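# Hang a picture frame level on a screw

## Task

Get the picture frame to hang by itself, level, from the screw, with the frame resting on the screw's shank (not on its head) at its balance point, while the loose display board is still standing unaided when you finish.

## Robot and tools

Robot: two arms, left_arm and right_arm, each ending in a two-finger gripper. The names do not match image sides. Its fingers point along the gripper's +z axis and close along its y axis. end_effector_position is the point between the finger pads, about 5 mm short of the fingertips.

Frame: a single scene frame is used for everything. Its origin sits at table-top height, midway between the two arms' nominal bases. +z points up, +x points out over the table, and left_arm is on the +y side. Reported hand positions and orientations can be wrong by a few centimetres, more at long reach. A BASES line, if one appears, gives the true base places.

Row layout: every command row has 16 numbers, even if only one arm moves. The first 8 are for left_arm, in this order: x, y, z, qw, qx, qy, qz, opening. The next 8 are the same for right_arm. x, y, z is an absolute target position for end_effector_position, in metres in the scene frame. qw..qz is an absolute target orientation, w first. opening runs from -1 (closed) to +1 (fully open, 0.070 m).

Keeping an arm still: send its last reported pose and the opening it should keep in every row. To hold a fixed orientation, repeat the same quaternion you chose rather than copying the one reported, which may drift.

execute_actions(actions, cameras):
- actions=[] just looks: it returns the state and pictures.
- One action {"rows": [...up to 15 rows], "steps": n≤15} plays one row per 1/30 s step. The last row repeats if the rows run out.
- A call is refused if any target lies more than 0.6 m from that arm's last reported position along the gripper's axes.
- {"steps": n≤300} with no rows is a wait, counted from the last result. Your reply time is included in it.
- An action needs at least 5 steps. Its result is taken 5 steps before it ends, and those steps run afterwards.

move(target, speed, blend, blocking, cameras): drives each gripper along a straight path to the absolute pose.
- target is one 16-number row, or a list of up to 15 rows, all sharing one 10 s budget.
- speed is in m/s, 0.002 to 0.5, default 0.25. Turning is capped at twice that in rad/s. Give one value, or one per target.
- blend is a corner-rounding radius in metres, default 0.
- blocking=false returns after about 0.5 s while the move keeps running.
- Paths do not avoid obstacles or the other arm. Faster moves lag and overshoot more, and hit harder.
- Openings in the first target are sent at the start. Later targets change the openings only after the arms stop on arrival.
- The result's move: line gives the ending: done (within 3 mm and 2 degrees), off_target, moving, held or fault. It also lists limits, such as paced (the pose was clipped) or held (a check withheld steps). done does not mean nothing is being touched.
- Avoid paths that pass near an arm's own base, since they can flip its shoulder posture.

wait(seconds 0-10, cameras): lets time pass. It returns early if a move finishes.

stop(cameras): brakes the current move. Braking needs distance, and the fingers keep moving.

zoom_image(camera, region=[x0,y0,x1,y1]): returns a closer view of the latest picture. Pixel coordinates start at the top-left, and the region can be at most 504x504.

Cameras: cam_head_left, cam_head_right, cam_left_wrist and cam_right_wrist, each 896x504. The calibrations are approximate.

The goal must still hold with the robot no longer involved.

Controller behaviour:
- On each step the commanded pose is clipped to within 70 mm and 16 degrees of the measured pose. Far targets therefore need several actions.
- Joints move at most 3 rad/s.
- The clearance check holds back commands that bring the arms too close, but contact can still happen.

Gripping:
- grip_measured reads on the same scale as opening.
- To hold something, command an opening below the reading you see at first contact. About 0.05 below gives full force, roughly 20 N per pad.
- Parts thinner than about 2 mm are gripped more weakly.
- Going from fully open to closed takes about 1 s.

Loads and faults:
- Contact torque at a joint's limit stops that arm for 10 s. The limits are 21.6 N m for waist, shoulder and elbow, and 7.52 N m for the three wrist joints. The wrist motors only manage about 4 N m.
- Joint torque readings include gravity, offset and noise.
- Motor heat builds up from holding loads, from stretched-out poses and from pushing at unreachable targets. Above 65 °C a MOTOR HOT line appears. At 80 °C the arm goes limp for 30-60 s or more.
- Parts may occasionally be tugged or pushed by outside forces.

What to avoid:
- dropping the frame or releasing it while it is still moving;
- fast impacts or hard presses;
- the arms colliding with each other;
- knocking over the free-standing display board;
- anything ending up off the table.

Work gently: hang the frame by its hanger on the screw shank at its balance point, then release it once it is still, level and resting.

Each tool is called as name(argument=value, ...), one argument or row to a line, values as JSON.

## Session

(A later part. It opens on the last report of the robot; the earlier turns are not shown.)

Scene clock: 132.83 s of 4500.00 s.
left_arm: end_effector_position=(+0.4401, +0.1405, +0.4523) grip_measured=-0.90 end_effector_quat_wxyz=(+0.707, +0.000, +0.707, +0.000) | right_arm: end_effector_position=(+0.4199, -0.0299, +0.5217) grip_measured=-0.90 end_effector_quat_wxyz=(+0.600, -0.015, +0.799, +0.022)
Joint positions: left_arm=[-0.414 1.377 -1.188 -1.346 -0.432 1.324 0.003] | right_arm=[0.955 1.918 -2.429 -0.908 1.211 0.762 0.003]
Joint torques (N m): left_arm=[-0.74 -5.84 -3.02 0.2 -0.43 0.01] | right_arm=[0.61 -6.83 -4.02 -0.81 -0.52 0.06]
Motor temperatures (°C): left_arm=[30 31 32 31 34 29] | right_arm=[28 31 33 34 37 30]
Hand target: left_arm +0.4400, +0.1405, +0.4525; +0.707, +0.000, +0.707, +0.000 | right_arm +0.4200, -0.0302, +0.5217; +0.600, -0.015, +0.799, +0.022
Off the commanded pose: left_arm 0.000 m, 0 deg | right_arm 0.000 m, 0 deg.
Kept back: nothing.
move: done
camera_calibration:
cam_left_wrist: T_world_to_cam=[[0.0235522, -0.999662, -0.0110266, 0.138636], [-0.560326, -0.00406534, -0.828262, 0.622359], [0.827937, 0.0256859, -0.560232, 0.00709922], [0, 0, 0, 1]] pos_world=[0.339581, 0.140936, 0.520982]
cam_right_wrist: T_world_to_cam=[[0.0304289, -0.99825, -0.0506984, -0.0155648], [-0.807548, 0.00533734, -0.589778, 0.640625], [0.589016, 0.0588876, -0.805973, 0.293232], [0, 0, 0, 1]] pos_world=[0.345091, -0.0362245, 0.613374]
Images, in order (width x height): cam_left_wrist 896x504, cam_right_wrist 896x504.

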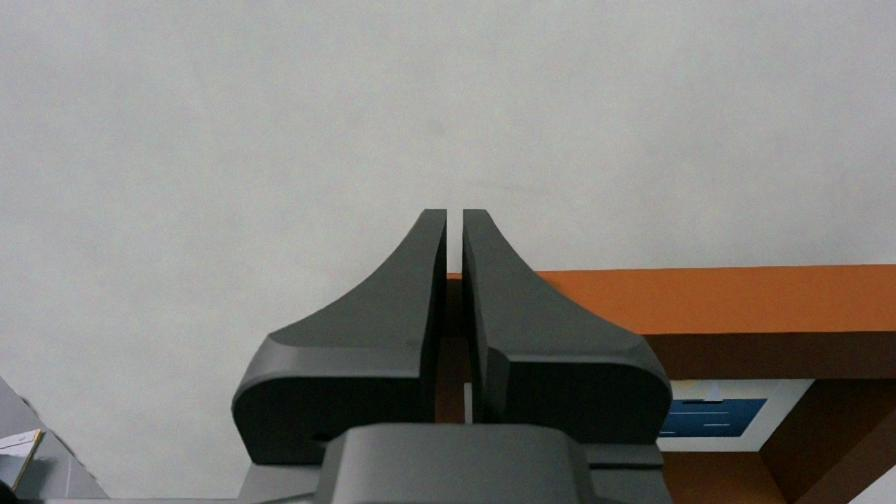

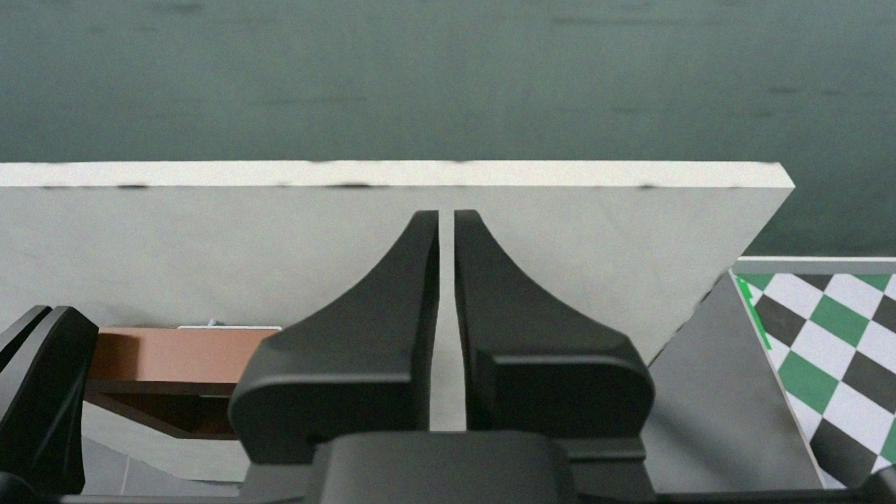

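move(
  target=[
    [0.440,0.1405,0.470,0.7071,0,0.7071,0,-0.9,0.42,-0.0302,0.5217,0.600,-0.015,0.799,0.022,-0.9],
    [0.372,0.155,0.465,0.7071,0,0.7071,0,-0.5,0.42,-0.0302,0.5217,0.600,-0.015,0.799,0.022,-0.9],
    [0.300,0.23,0.40,0.7071,-0.0062,0.7071,-0.0062,0.0,0.42,-0.0302,0.5217,0.600,-0.015,0.799,0.022,-0.9],
  ],
  speed=[0.04,0.15,0.2],
  cameras=["all"],
)

zoom_image(
  camera="cam_right_wrist",
  region=[20, 310, 260, 450],
)

zoom_image(
  camera="cam_head_left",
  region=[370, 30, 470, 105],
)

zoom_image(
  camera="cam_head_right",
  region=[355, 35, 455, 110],
)

Scene clock: 136.53 s of 4500.00 s.
left_arm: end_effector_position=(+0.2999, +0.2299, +0.4004) grip_measured=+0.00 end_effector_quat_wxyz=(+0.707, -0.007, +0.707, -0.006) | right_arm: end_effector_position=(+0.4199, -0.0299, +0.5217) grip_measured=-0.90 end_effector_quat_wxyz=(+0.600, -0.015, +0.799, +0.022)
Joint positions: left_arm=[-0.087 0.766 -0.613 -0.964 -0.115 0.942 0.035] | right_arm=[0.955 1.918 -2.429 -0.908 1.211 0.762 0.004]
Joint torques (N m): left_arm=[0.38 -1 -2.81 0.09 -0.66 0] | right_arm=[0.6 -6.86 -4.01 -0.8 -0.52 0.06]
Motor temperatures (°C): left_arm=[30 31 32 31 34 29] | right_arm=[28 31 33 34 37 30]
Hand target: left_arm +0.3000, +0.2299, +0.4000; +0.707, -0.007, +0.708, -0.006 | right_arm +0.4200, -0.0302, +0.5217; +0.600, -0.015, +0.799, +0.022
Off the commanded pose: left_arm 0.000 m, 0 deg | right_arm 0.000 m, 0 deg.
Kept back: nothing.
move: done
camera_calibration:
cam_left_wrist: T_world_to_cam=[[0.0253346, -0.999652, 0.00736394, 0.222829], [-0.560443, -0.0203026, -0.827944, 0.504855], [0.827806, 0.0168486, -0.560762, 0.0941234], [0, 0, 0, 1]] pos_world=[0.199381, 0.231415, 0.469131]
cam_right_wrist: T_world_to_cam=[[0.0304289, -0.99825, -0.0506984, -0.0155648], [-0.807548, 0.00533734, -0.589778, 0.640625], [0.589016, 0.0588876, -0.805973, 0.293232], [0, 0, 0, 1]] pos_world=[0.345091, -0.0362245, 0.613374]

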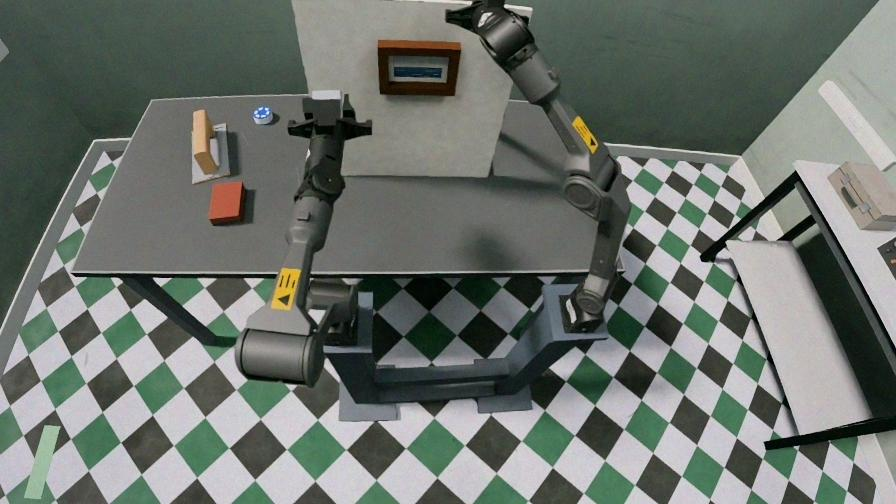

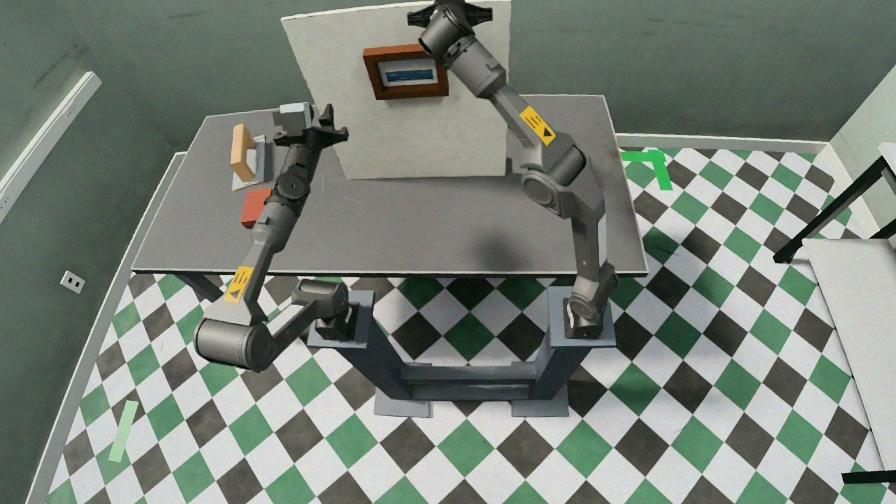

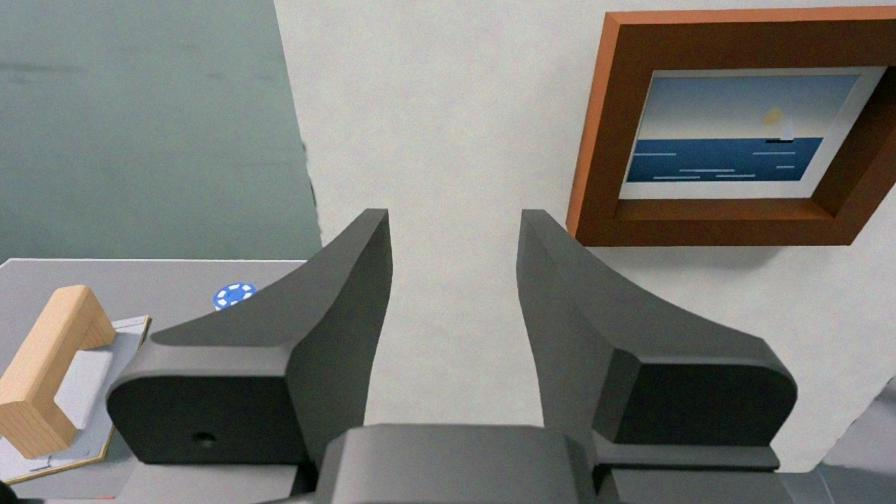

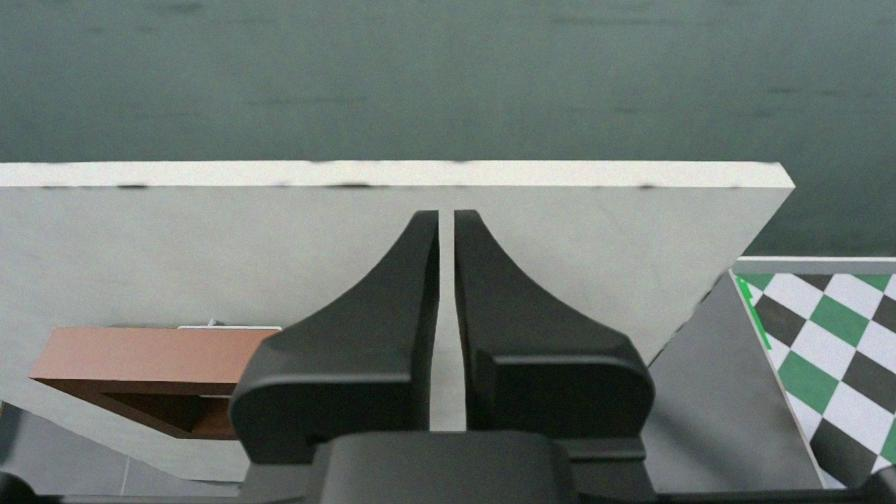

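Scaled by 2.100 from the camera's 896x504 image, which has a finer 1280x720 frame.

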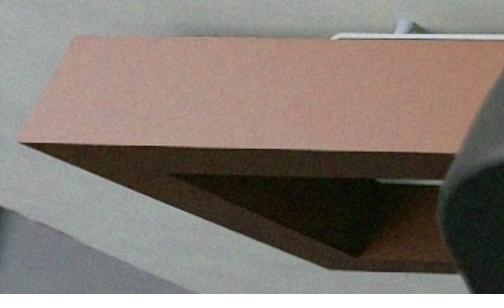

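Scaled by 5.040 from the camera's 896x504 image, which has a finer 1280x720 frame.

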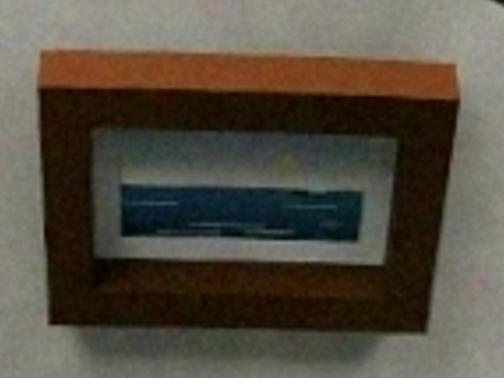

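Scaled by 5.040 from the camera's 896x504 image, which has a finer 1280x720 frame.

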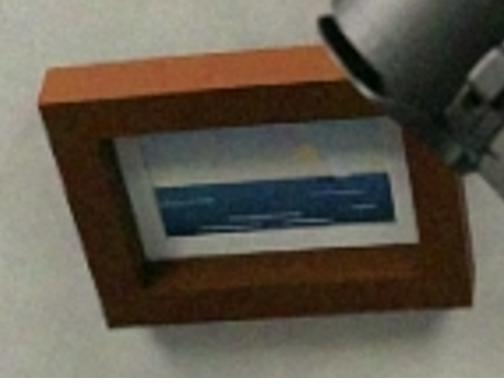

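move(
  target=[
    [0.372,0.1505,0.386,0.7071,-0.0062,0.7071,-0.0062,0.0,0.42,-0.0302,0.5217,0.600,-0.015,0.799,0.022,-0.9],
    [0.442,0.1505,0.386,0.7071,-0.0062,0.7071,-0.0062,0.0,0.42,-0.0302,0.5217,0.600,-0.015,0.799,0.022,-0.9],
    [0.442,0.1505,0.4028,0.7071,-0.0062,0.7071,-0.0062,0.0,0.42,-0.0302,0.5217,0.600,-0.015,0.799,0.022,-0.9],
  ],
  speed=[0.15,0.08,0.01],
  cameras=["cam_left_wrist","cam_right_wrist"],
)

zoom_image(
  camera="cam_right_wrist",
  region=[20, 310, 260, 450],
)

Scene clock: 141.50 s of 4500.00 s.
left_arm: end_effector_position=(+0.4421, +0.1507, +0.4024) grip_measured=+0.00 end_effector_quat_wxyz=(+0.707, -0.006, +0.707, -0.006) | right_arm: end_effector_position=(+0.4199, -0.0299, +0.5217) grip_measured=-0.90 end_effector_quat_wxyz=(+0.600, -0.015, +0.799, +0.022)
Joint positions: left_arm=[-0.371 1.39 -1.001 -0.928 -0.478 0.853 0.035] | right_arm=[0.955 1.918 -2.429 -0.908 1.211 0.762 0.004]
Joint torques (N m): left_arm=[-0.72 -6 -3.65 0.31 -0.87 -0.11] | right_arm=[0.69 -6.88 -3.96 -0.8 -0.53 0.09]
Motor temperatures (°C): left_arm=[30 31 32 31 34 29] | right_arm=[28 31 32 34 37 30]
Hand target: left_arm +0.4420, +0.1505, +0.4028; +0.707, -0.006, +0.707, -0.006 | right_arm +0.4200, -0.0302, +0.5217; +0.600, -0.015, +0.799, +0.022
Off the commanded pose: left_arm 0.001 m, 0 deg | right_arm 0.000 m, 0 deg.
Kept back: nothing.
move: done
camera_calibration:
cam_left_wrist: T_world_to_cam=[[0.0238462, -0.999699, 0.00579521, 0.14136], [-0.56094, -0.0181782, -0.827657, 0.584321], [0.827513, 0.0164857, -0.561205, -0.0207981], [0, 0, 0, 1]] pos_world=[0.341609, 0.152282, 0.471126]
cam_right_wrist: T_world_to_cam=[[0.0304289, -0.99825, -0.0506984, -0.0155648], [-0.807548, 0.00533734, -0.589778, 0.640625], [0.589016, 0.0588876, -0.805973, 0.293232], [0, 0, 0, 1]] pos_world=[0.345091, -0.0362245, 0.613374]
Images, in order (width x height): cam_left_wrist 896x504, cam_right_wrist 896x504.

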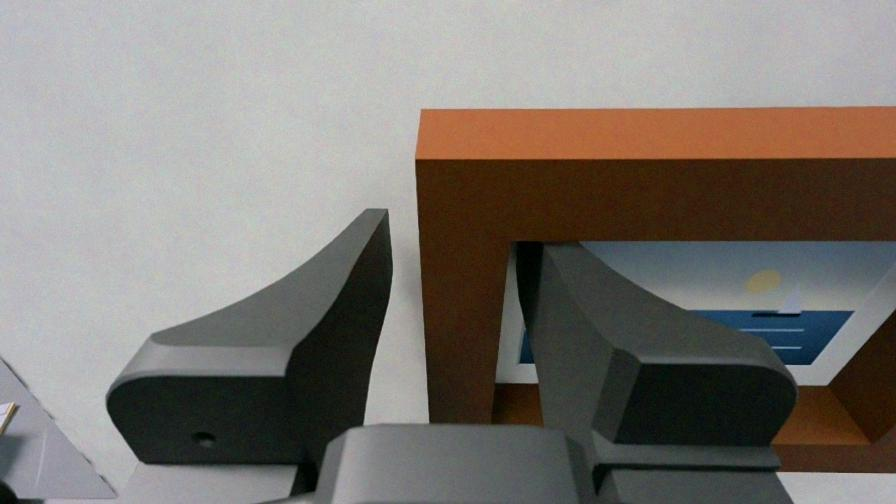

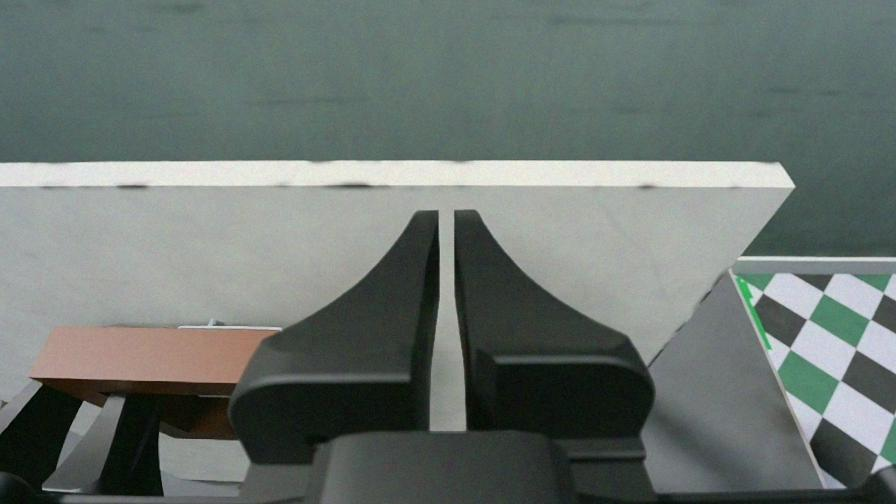

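Scaled by 2.100 from the camera's 896x504 image, which has a finer 1280x720 frame.

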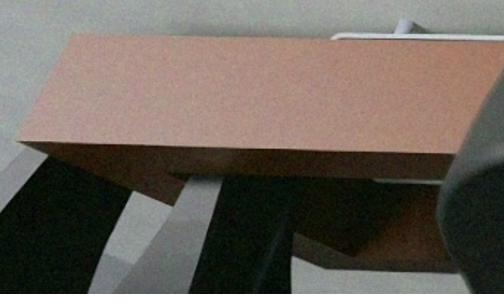

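move(
  target=[0.442,0.1505,0.4034,0.7071,-0.0062,0.7071,-0.0062,0.0,0.42,-0.0302,0.5217,0.600,-0.015,0.799,0.022,-0.9],
  speed=0.01,
  cameras=["cam_left_wrist","cam_right_wrist"],
)

zoom_image(
  camera="cam_right_wrist",
  region=[20, 310, 260, 450],
)

Scene clock: 142.43 s of 4500.00 s.
left_arm: end_effector_position=(+0.4422, +0.1507, +0.4028) grip_measured=+0.00 end_effector_quat_wxyz=(+0.707, -0.006, +0.707, -0.006) | right_arm: end_effector_position=(+0.4199, -0.0299, +0.5217) grip_measured=-0.90 end_effector_quat_wxyz=(+0.600, -0.015, +0.799, +0.022)
Joint positions: left_arm=[-0.371 1.39 -1.002 -0.931 -0.477 0.855 0.035] | right_arm=[0.955 1.918 -2.429 -0.908 1.211 0.762 0.004]
Joint torques (N m): left_arm=[-0.67 -6.25 -3.85 0.18 -0.76 0.01] | right_arm=[0.66 -6.86 -4.03 -0.79 -0.53 0.09]
Motor temperatures (°C): left_arm=[30 31 32 31 34 29] | right_arm=[28 31 32 34 37 30]
Hand target: left_arm +0.4420, +0.1505, +0.4034; +0.707, -0.006, +0.707, -0.006 | right_arm +0.4200, -0.0302, +0.5217; +0.600, -0.015, +0.799, +0.022
Off the commanded pose: left_arm 0.001 m, 0 deg | right_arm 0.000 m, 0 deg.
Kept back: nothing.
move: done
camera_calibration:
cam_left_wrist: T_world_to_cam=[[0.024048, -0.999692, 0.00616583, 0.141124], [-0.560883, -0.0185972, -0.827686, 0.584803], [0.827546, 0.0164459, -0.561157, -0.0206419], [0, 0, 0, 1]] pos_world=[0.341694, 0.152296, 0.47158]
cam_right_wrist: T_world_to_cam=[[0.0304289, -0.99825, -0.0506984, -0.0155648], [-0.807548, 0.00533734, -0.589778, 0.640625], [0.589016, 0.0588876, -0.805973, 0.293232], [0, 0, 0, 1]] pos_world=[0.345091, -0.0362245, 0.613374]
Images, in order (width x height): cam_left_wrist 896x504, cam_right_wrist 896x504.

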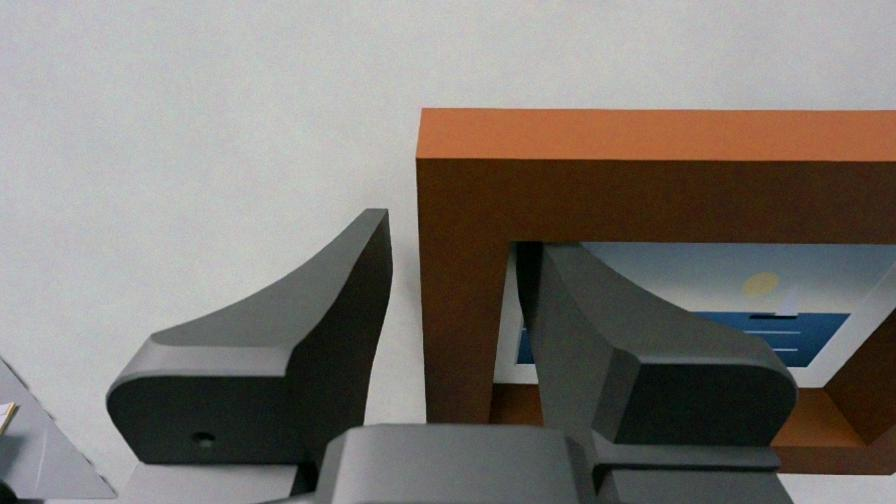

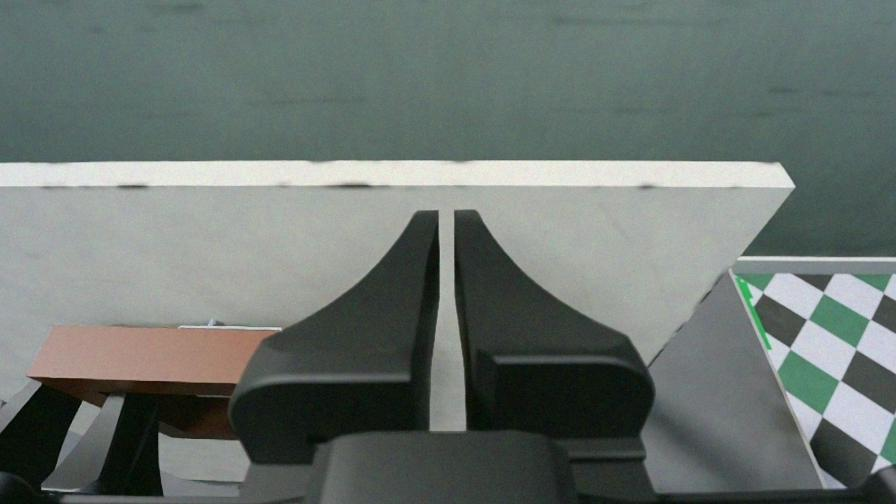

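Scaled by 2.100 from the camera's 896x504 image, which has a finer 1280x720 frame.

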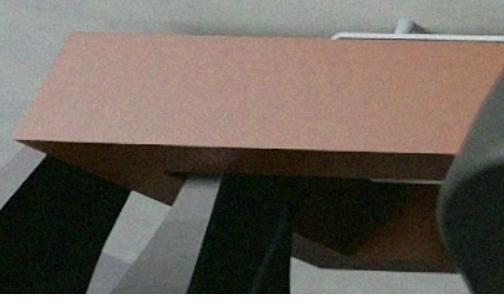

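move(
  target=[
    [0.442,0.1505,0.388,0.7071,-0.0062,0.7071,-0.0062,0.0,0.42,-0.0302,0.5217,0.600,-0.015,0.799,0.022,-0.9],
    [0.372,0.1505,0.388,0.7071,-0.0062,0.7071,-0.0062,0.0,0.42,-0.0302,0.5217,0.600,-0.015,0.799,0.022,-0.9],
    [0.300,0.23,0.40,0.7071,-0.0062,0.7071,-0.0062,0.0,0.42,-0.0302,0.5217,0.600,-0.015,0.799,0.022,-0.9],
  ],
  speed=[0.012,0.06,0.15],
  cameras=["all"],
)

zoom_image(
  camera="cam_right_wrist",
  region=[20, 310, 260, 450],
)

zoom_image(
  camera="cam_head_left",
  region=[370, 30, 470, 105],
)

zoom_image(
  camera="cam_head_right",
  region=[355, 35, 455, 110],
)

zoom_image(
  camera="cam_right_wrist",
  region=[150, 300, 290, 340],
)

Scene clock: 146.43 s of 4500.00 s.
left_arm: end_effector_position=(+0.2998, +0.2297, +0.3999) grip_measured=+0.00 end_effector_quat_wxyz=(+0.706, -0.007, +0.708, -0.005) | right_arm: end_effector_position=(+0.4199, -0.0299, +0.5217) grip_measured=-0.90 end_effector_quat_wxyz=(+0.600, -0.015, +0.799, +0.022)
Joint positions: left_arm=[-0.093 0.766 -0.613 -1.015 -0.12 0.995 0.035] | right_arm=[0.955 1.918 -2.429 -0.908 1.211 0.762 0.004]
Joint torques (N m): left_arm=[0.15 -0.88 -3.53 0.04 -0.59 -0.1] | right_arm=[0.71 -6.93 -4 -0.77 -0.53 0.11]
Motor temperatures (°C): left_arm=[30 31 32 31 34 29] | right_arm=[28 31 32 34 37 30]
Hand target: left_arm +0.2999, +0.2299, +0.4001; +0.706, -0.007, +0.708, -0.005 | right_arm +0.4200, -0.0302, +0.5217; +0.600, -0.015, +0.799, +0.022
Off the commanded pose: left_arm 0.000 m, 0 deg | right_arm 0.000 m, 0 deg.
Kept back: nothing.
move: done
camera_calibration:
cam_left_wrist: T_world_to_cam=[[0.02637, -0.999639, 0.00508797, 0.223193], [-0.562151, -0.0190376, -0.826815, 0.504134], [0.826614, 0.0189429, -0.56245, 0.0945298], [0, 0, 0, 1]] pos_world=[0.199374, 0.230919, 0.468858]
cam_right_wrist: T_world_to_cam=[[0.0304289, -0.99825, -0.0506984, -0.0155648], [-0.807548, 0.00533734, -0.589778, 0.640625], [0.589016, 0.0588876, -0.805973, 0.293232], [0, 0, 0, 1]] pos_world=[0.345091, -0.0362245, 0.613374]

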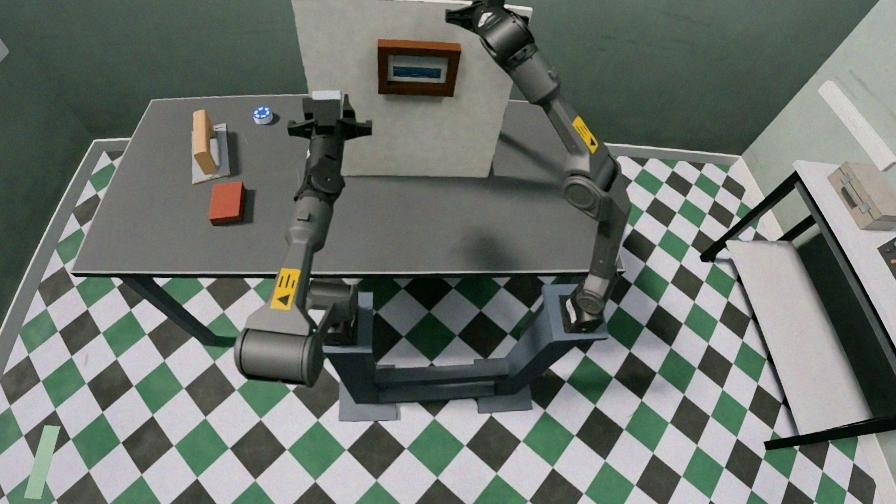

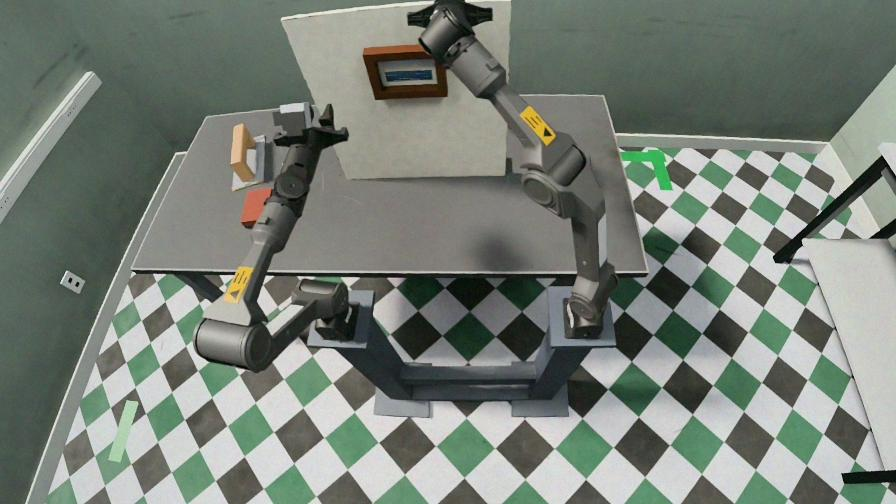

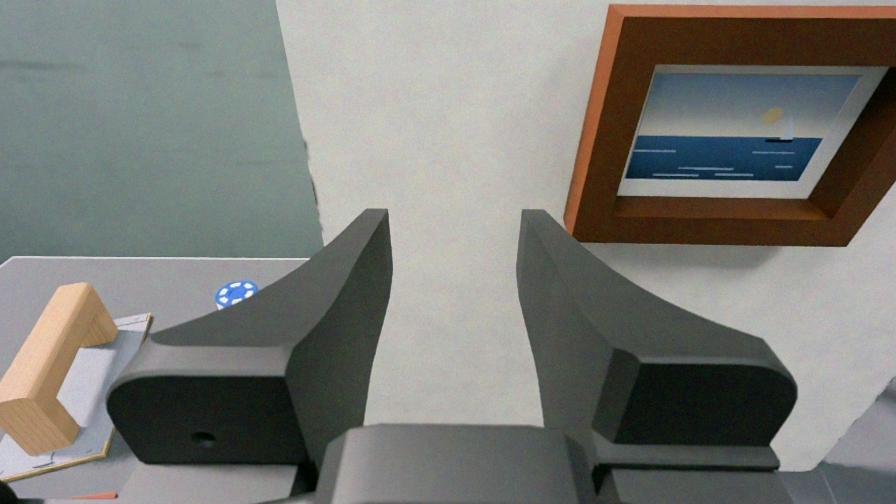

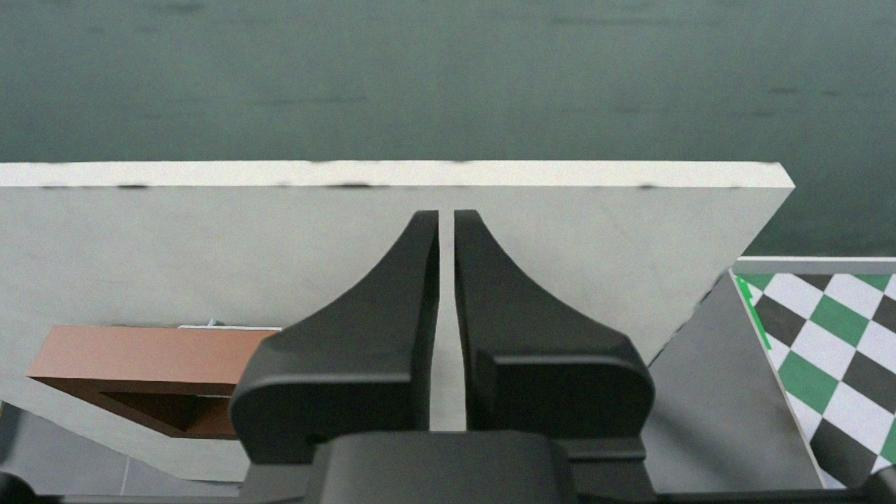

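Scaled by 2.100 from the camera's 896x504 image, which has a finer 1280x720 frame.

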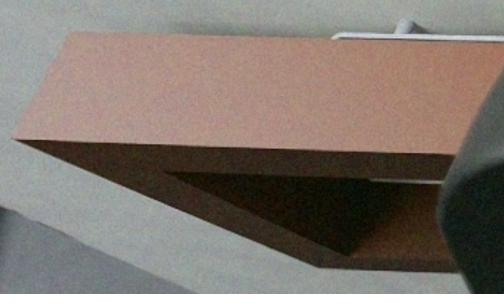

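Scaled by 5.040 from the camera's 896x504 image, which has a finer 1280x720 frame.

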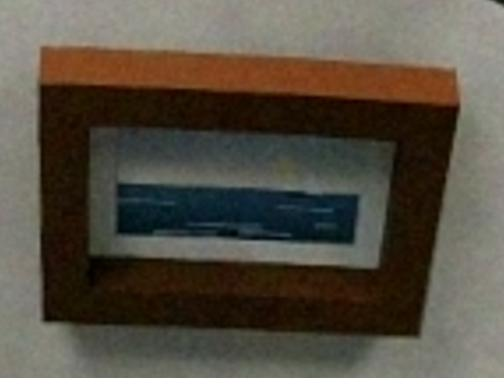

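Scaled by 5.040 from the camera's 896x504 image, which has a finer 1280x720 frame.

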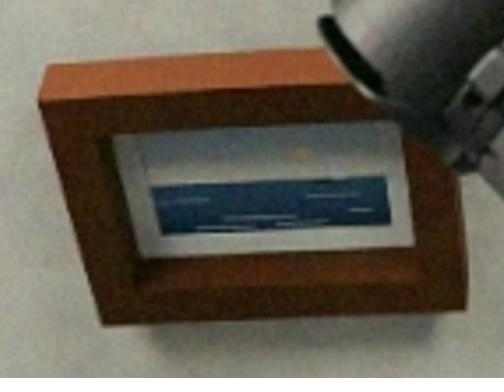

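Scaled by 3.600 from the camera's 896x504 image, which has a finer 1280x720 frame.

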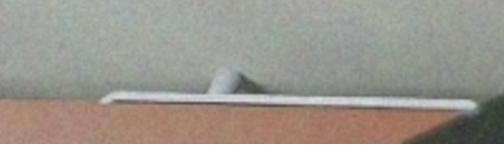

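move(
  target=[
    [0.372,0.1405,0.470,0.7071,0,0.7071,0,-0.9,0.42,-0.0302,0.5217,0.600,-0.015,0.799,0.022,-0.9],
    [0.440,0.1405,0.470,0.7071,0,0.7071,0,-0.9,0.42,-0.0302,0.5217,0.600,-0.015,0.799,0.022,-0.9],
    [0.440,0.1405,0.4532,0.7071,0,0.7071,0,-0.9,0.42,-0.0302,0.5217,0.600,-0.015,0.799,0.022,-0.9],
  ],
  speed=[0.15,0.12,0.02],
  cameras=["cam_left_wrist","cam_right_wrist"],
)

zoom_image(
  camera="cam_right_wrist",
  region=[20, 310, 260, 450],
)

Scene clock: 150.27 s of 4500.00 s.
left_arm: end_effector_position=(+0.4401, +0.1405, +0.4530) grip_measured=-0.90 end_effector_quat_wxyz=(+0.707, +0.000, +0.707, +0.000) | right_arm: end_effector_position=(+0.4199, -0.0299, +0.5217) grip_measured=-0.90 end_effector_quat_wxyz=(+0.600, -0.015, +0.799, +0.022)
Joint positions: left_arm=[-0.414 1.377 -1.19 -1.352 -0.431 1.331 0.003] | right_arm=[0.955 1.918 -2.429 -0.908 1.211 0.762 0.003]
Joint torques (N m): left_arm=[-0.74 -6.06 -2.99 0.24 -0.49 0.03] | right_arm=[0.69 -6.91 -4 -0.78 -0.54 0.12]
Motor temperatures (°C): left_arm=[29 31 32 31 34 29] | right_arm=[28 31 32 34 37 30]
Hand target: left_arm +0.4400, +0.1405, +0.4532; +0.707, +0.000, +0.707, +0.000 | right_arm +0.4200, -0.0302, +0.5217; +0.600, -0.015, +0.799, +0.022
Off the commanded pose: left_arm 0.000 m, 0 deg | right_arm 0.000 m, 0 deg.
Kept back: nothing.
move: done
camera_calibration:
cam_left_wrist: T_world_to_cam=[[0.0232556, -0.999669, -0.0110132, 0.138729], [-0.560228, -0.00390721, -0.828329, 0.622944], [0.828012, 0.0254331, -0.560134, 0.00751011], [0, 0, 0, 1]] pos_world=[0.339546, 0.140926, 0.521737]
cam_right_wrist: T_world_to_cam=[[0.0304289, -0.99825, -0.0506984, -0.0155648], [-0.807548, 0.00533734, -0.589778, 0.640625], [0.589016, 0.0588876, -0.805973, 0.293232], [0, 0, 0, 1]] pos_world=[0.345091, -0.0362245, 0.613374]
Images, in order (width x height): cam_left_wrist 896x504, cam_right_wrist 896x504.

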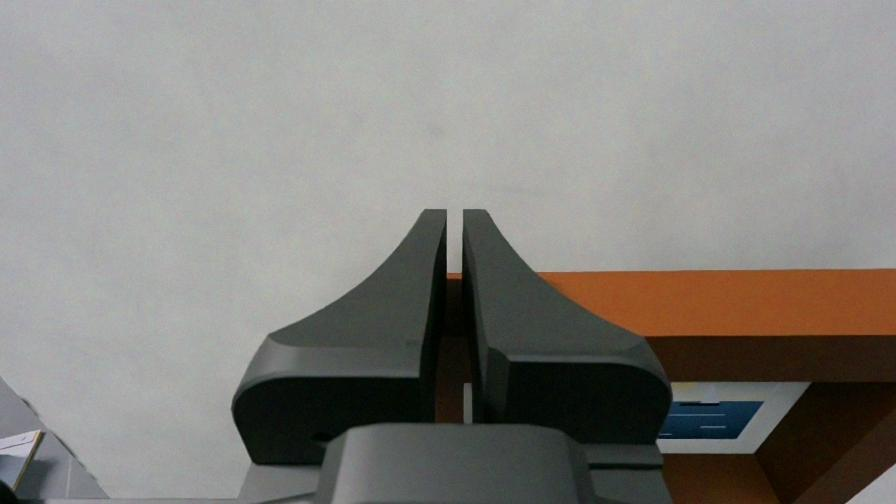

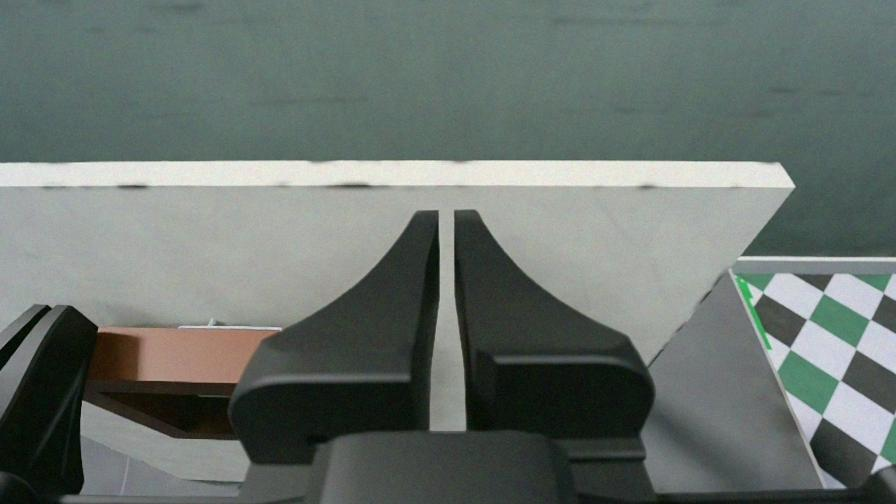

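Scaled by 2.100 from the camera's 896x504 image, which has a finer 1280x720 frame.

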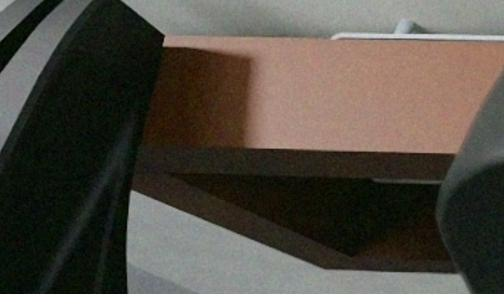

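move(
  target=[
    [0.440,0.1405,0.470,0.7071,0,0.7071,0,-0.9,0.42,-0.0302,0.5217,0.600,-0.015,0.799,0.022,-0.9],
    [0.372,0.155,0.465,0.7071,0,0.7071,0,-0.5,0.42,-0.0302,0.5217,0.600,-0.015,0.799,0.022,-0.9],
    [0.300,0.23,0.40,0.7071,-0.0062,0.7071,-0.0062,0.0,0.42,-0.0302,0.5217,0.600,-0.015,0.799,0.022,-0.9],
  ],
  speed=[0.04,0.15,0.2],
  cameras=["all"],
)

zoom_image(
  camera="cam_head_left",
  region=[370, 30, 470, 105],
)

zoom_image(
  camera="cam_head_right",
  region=[355, 35, 455, 110],
)

zoom_image(
  camera="cam_right_wrist",
  region=[190, 300, 240, 340],
)

Scene clock: 153.90 s of 4500.00 s.
left_arm: end_effector_position=(+0.2999, +0.2297, +0.4004) grip_measured=+0.00 end_effector_quat_wxyz=(+0.707, -0.006, +0.707, -0.005) | right_arm: end_effector_position=(+0.4199, -0.0299, +0.5217) grip_measured=-0.90 end_effector_quat_wxyz=(+0.600, -0.015, +0.799, +0.022)
Joint positions: left_arm=[-0.088 0.766 -0.613 -0.964 -0.115 0.944 0.035] | right_arm=[0.955 1.918 -2.429 -0.908 1.211 0.762 0.003]
Joint torques (N m): left_arm=[0.59 -1.03 -2.98 0.07 -0.72 -0.08] | right_arm=[0.72 -6.97 -4.03 -0.76 -0.54 0.13]
Motor temperatures (°C): left_arm=[29 31 32 31 34 29] | right_arm=[28 31 32 34 37 30]
Hand target: left_arm +0.3000, +0.2299, +0.4000; +0.707, -0.007, +0.708, -0.006 | right_arm +0.4200, -0.0302, +0.5217; +0.600, -0.015, +0.799, +0.022
Off the commanded pose: left_arm 0.001 m, 0 deg | right_arm 0.000 m, 0 deg.
Kept back: nothing.
move: done
camera_calibration:
cam_left_wrist: T_world_to_cam=[[0.0246589, -0.99968, 0.00558296, 0.223561], [-0.560526, -0.0184502, -0.827931, 0.504428], [0.82777, 0.0172865, -0.560802, 0.0940455], [0, 0, 0, 1]] pos_world=[0.199384, 0.231171, 0.469124]
cam_right_wrist: T_world_to_cam=[[0.0304289, -0.99825, -0.0506984, -0.0155648], [-0.807548, 0.00533734, -0.589778, 0.640625], [0.589016, 0.0588876, -0.805973, 0.293232], [0, 0, 0, 1]] pos_world=[0.345091, -0.0362245, 0.613374]

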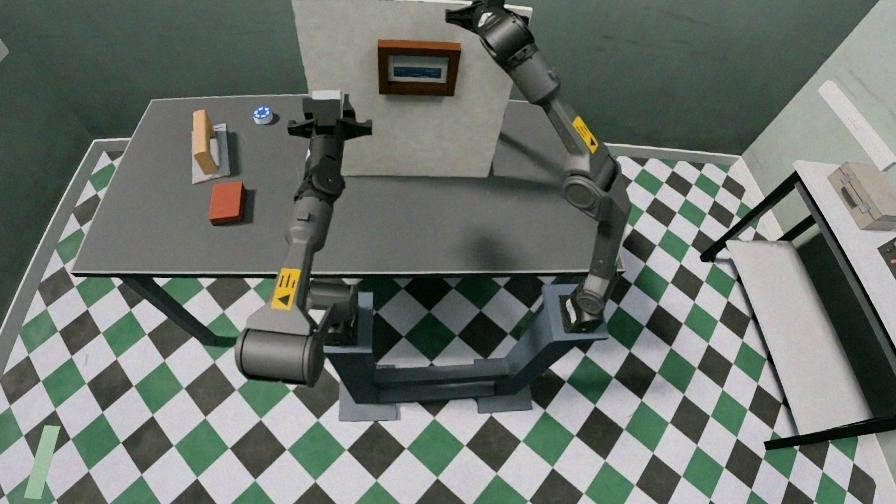

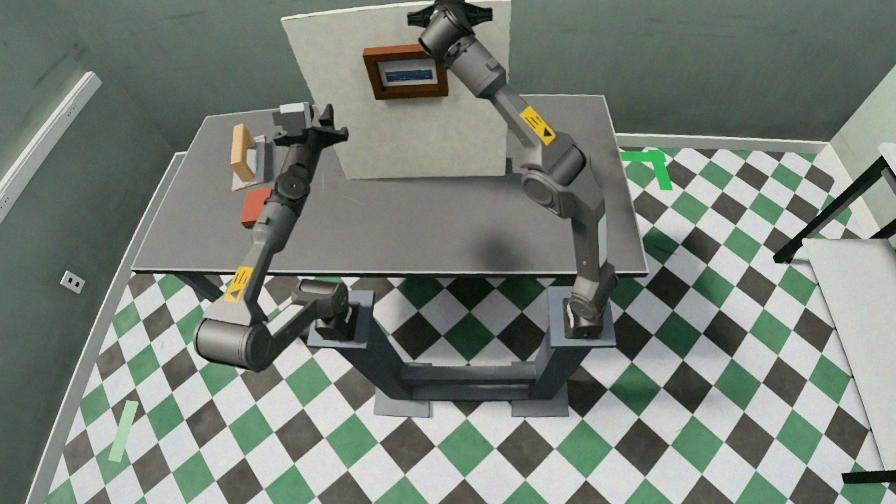

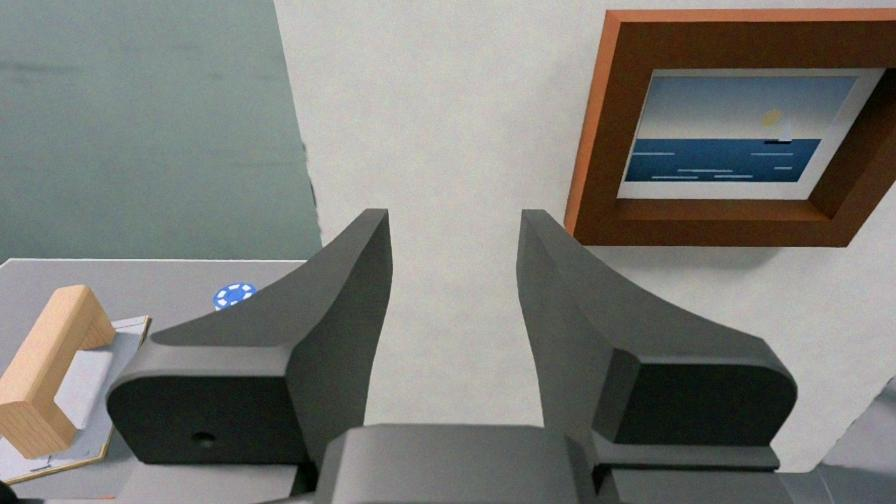

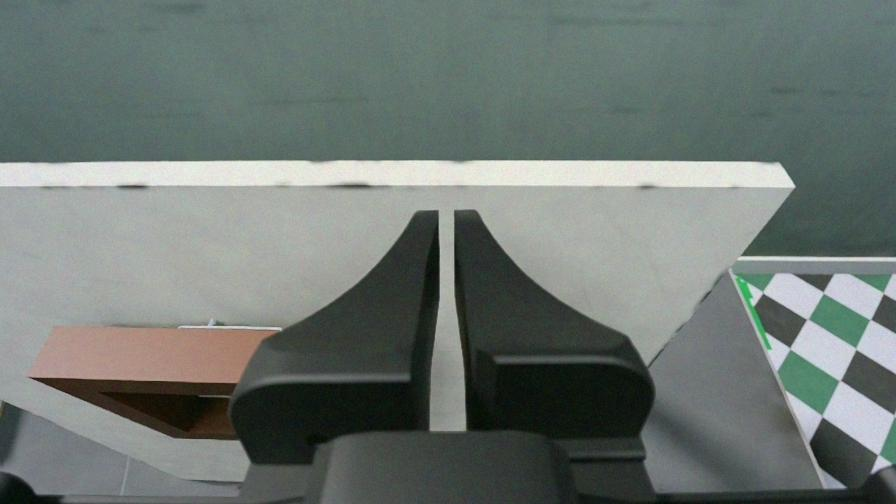

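Scaled by 5.040 from the camera's 896x504 image, which has a finer 1280x720 frame.

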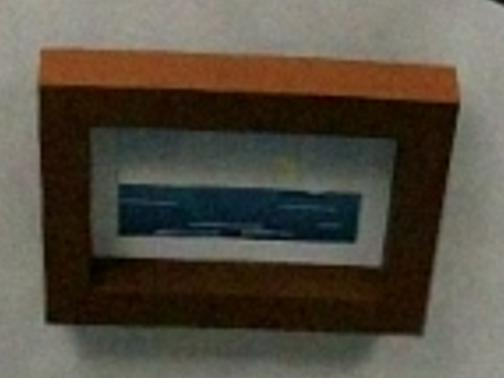

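Scaled by 5.040 from the camera's 896x504 image, which has a finer 1280x720 frame.

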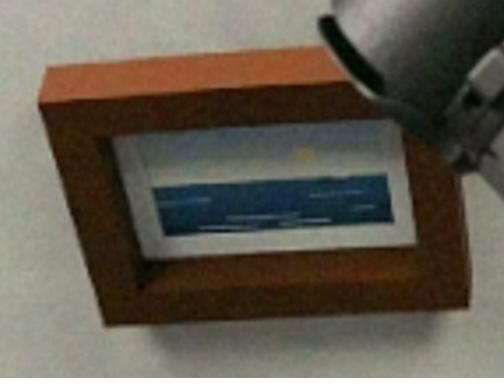

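Scaled by 10.080 from the camera's 896x504 image, which has a finer 1280x720 frame.

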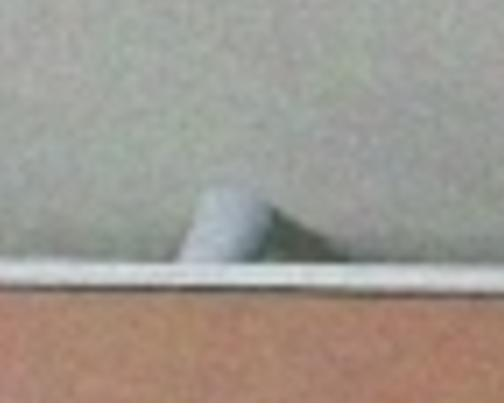

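move(
  target=[0.300,0.23,0.40,0.7071,-0.0062,0.7071,-0.0062,0.0,0.465,0.0,0.565,0.600,-0.015,0.799,0.022,-0.9],
  speed=0.08,
  cameras=["cam_right_wrist","cam_head_right"],
)

Scene clock: 156.03 s of 4500.00 s.
left_arm: end_effector_position=(+0.3000, +0.2301, +0.4003) grip_measured=+0.00 end_effector_quat_wxyz=(+0.707, -0.006, +0.707, -0.006) | right_arm: end_effector_position=(+0.4647, -0.0005, +0.5646) grip_measured=-0.90 end_effector_quat_wxyz=(+0.685, -0.051, +0.722, +0.075)
Joint positions: left_arm=[-0.08 0.766 -0.611 -0.897 -0.11 0.877 0.035] | right_arm=[0.867 2.137 -2.796 -0.823 0.995 0.608 0.003]
Joint torques (N m): left_arm=[0.31 -0.32 -2.82 0.1 -0.72 -0.15] | right_arm=[0.39 -8.79 -2.93 -0.56 -0.55 0.06]
Motor temperatures (°C): left_arm=[29 31 32 31 34 29] | right_arm=[28 31 32 34 37 30]
Hand target: left_arm +0.3000, +0.2300, +0.4000; +0.707, -0.006, +0.707, -0.006 | right_arm +0.4646, -0.0004, +0.5644; +0.685, -0.051, +0.723, +0.076
Off the commanded pose: left_arm 0.000 m, 0 deg | right_arm 0.001 m, 15 deg.
elbow stopped short (right arm): the move would have taken joint 3 (elbow) straighter than the controller allows.
Kept back: nothing.
move: off_target (right_arm)
camera_calibration:
cam_right_wrist: T_world_to_cam=[[0.165473, -0.983211, -0.0769054, -0.0333425], [-0.649815, -0.0500385, -0.758444, 0.723862], [0.741862, 0.175476, -0.647185, 0.139056], [0, 0, 0, 1]] pos_world=[0.372733, -0.0209628, 0.63644]
Images, in order (width x height): cam_head_right 896x504, cam_right_wrist 896x504.

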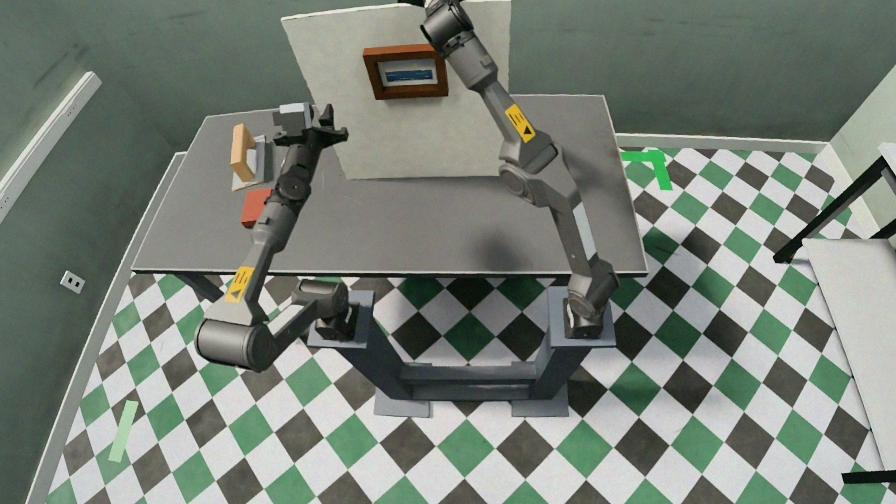

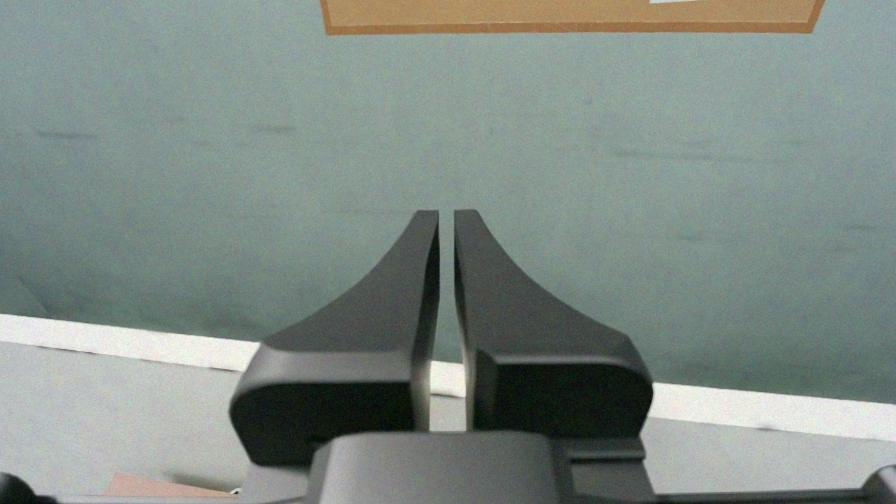

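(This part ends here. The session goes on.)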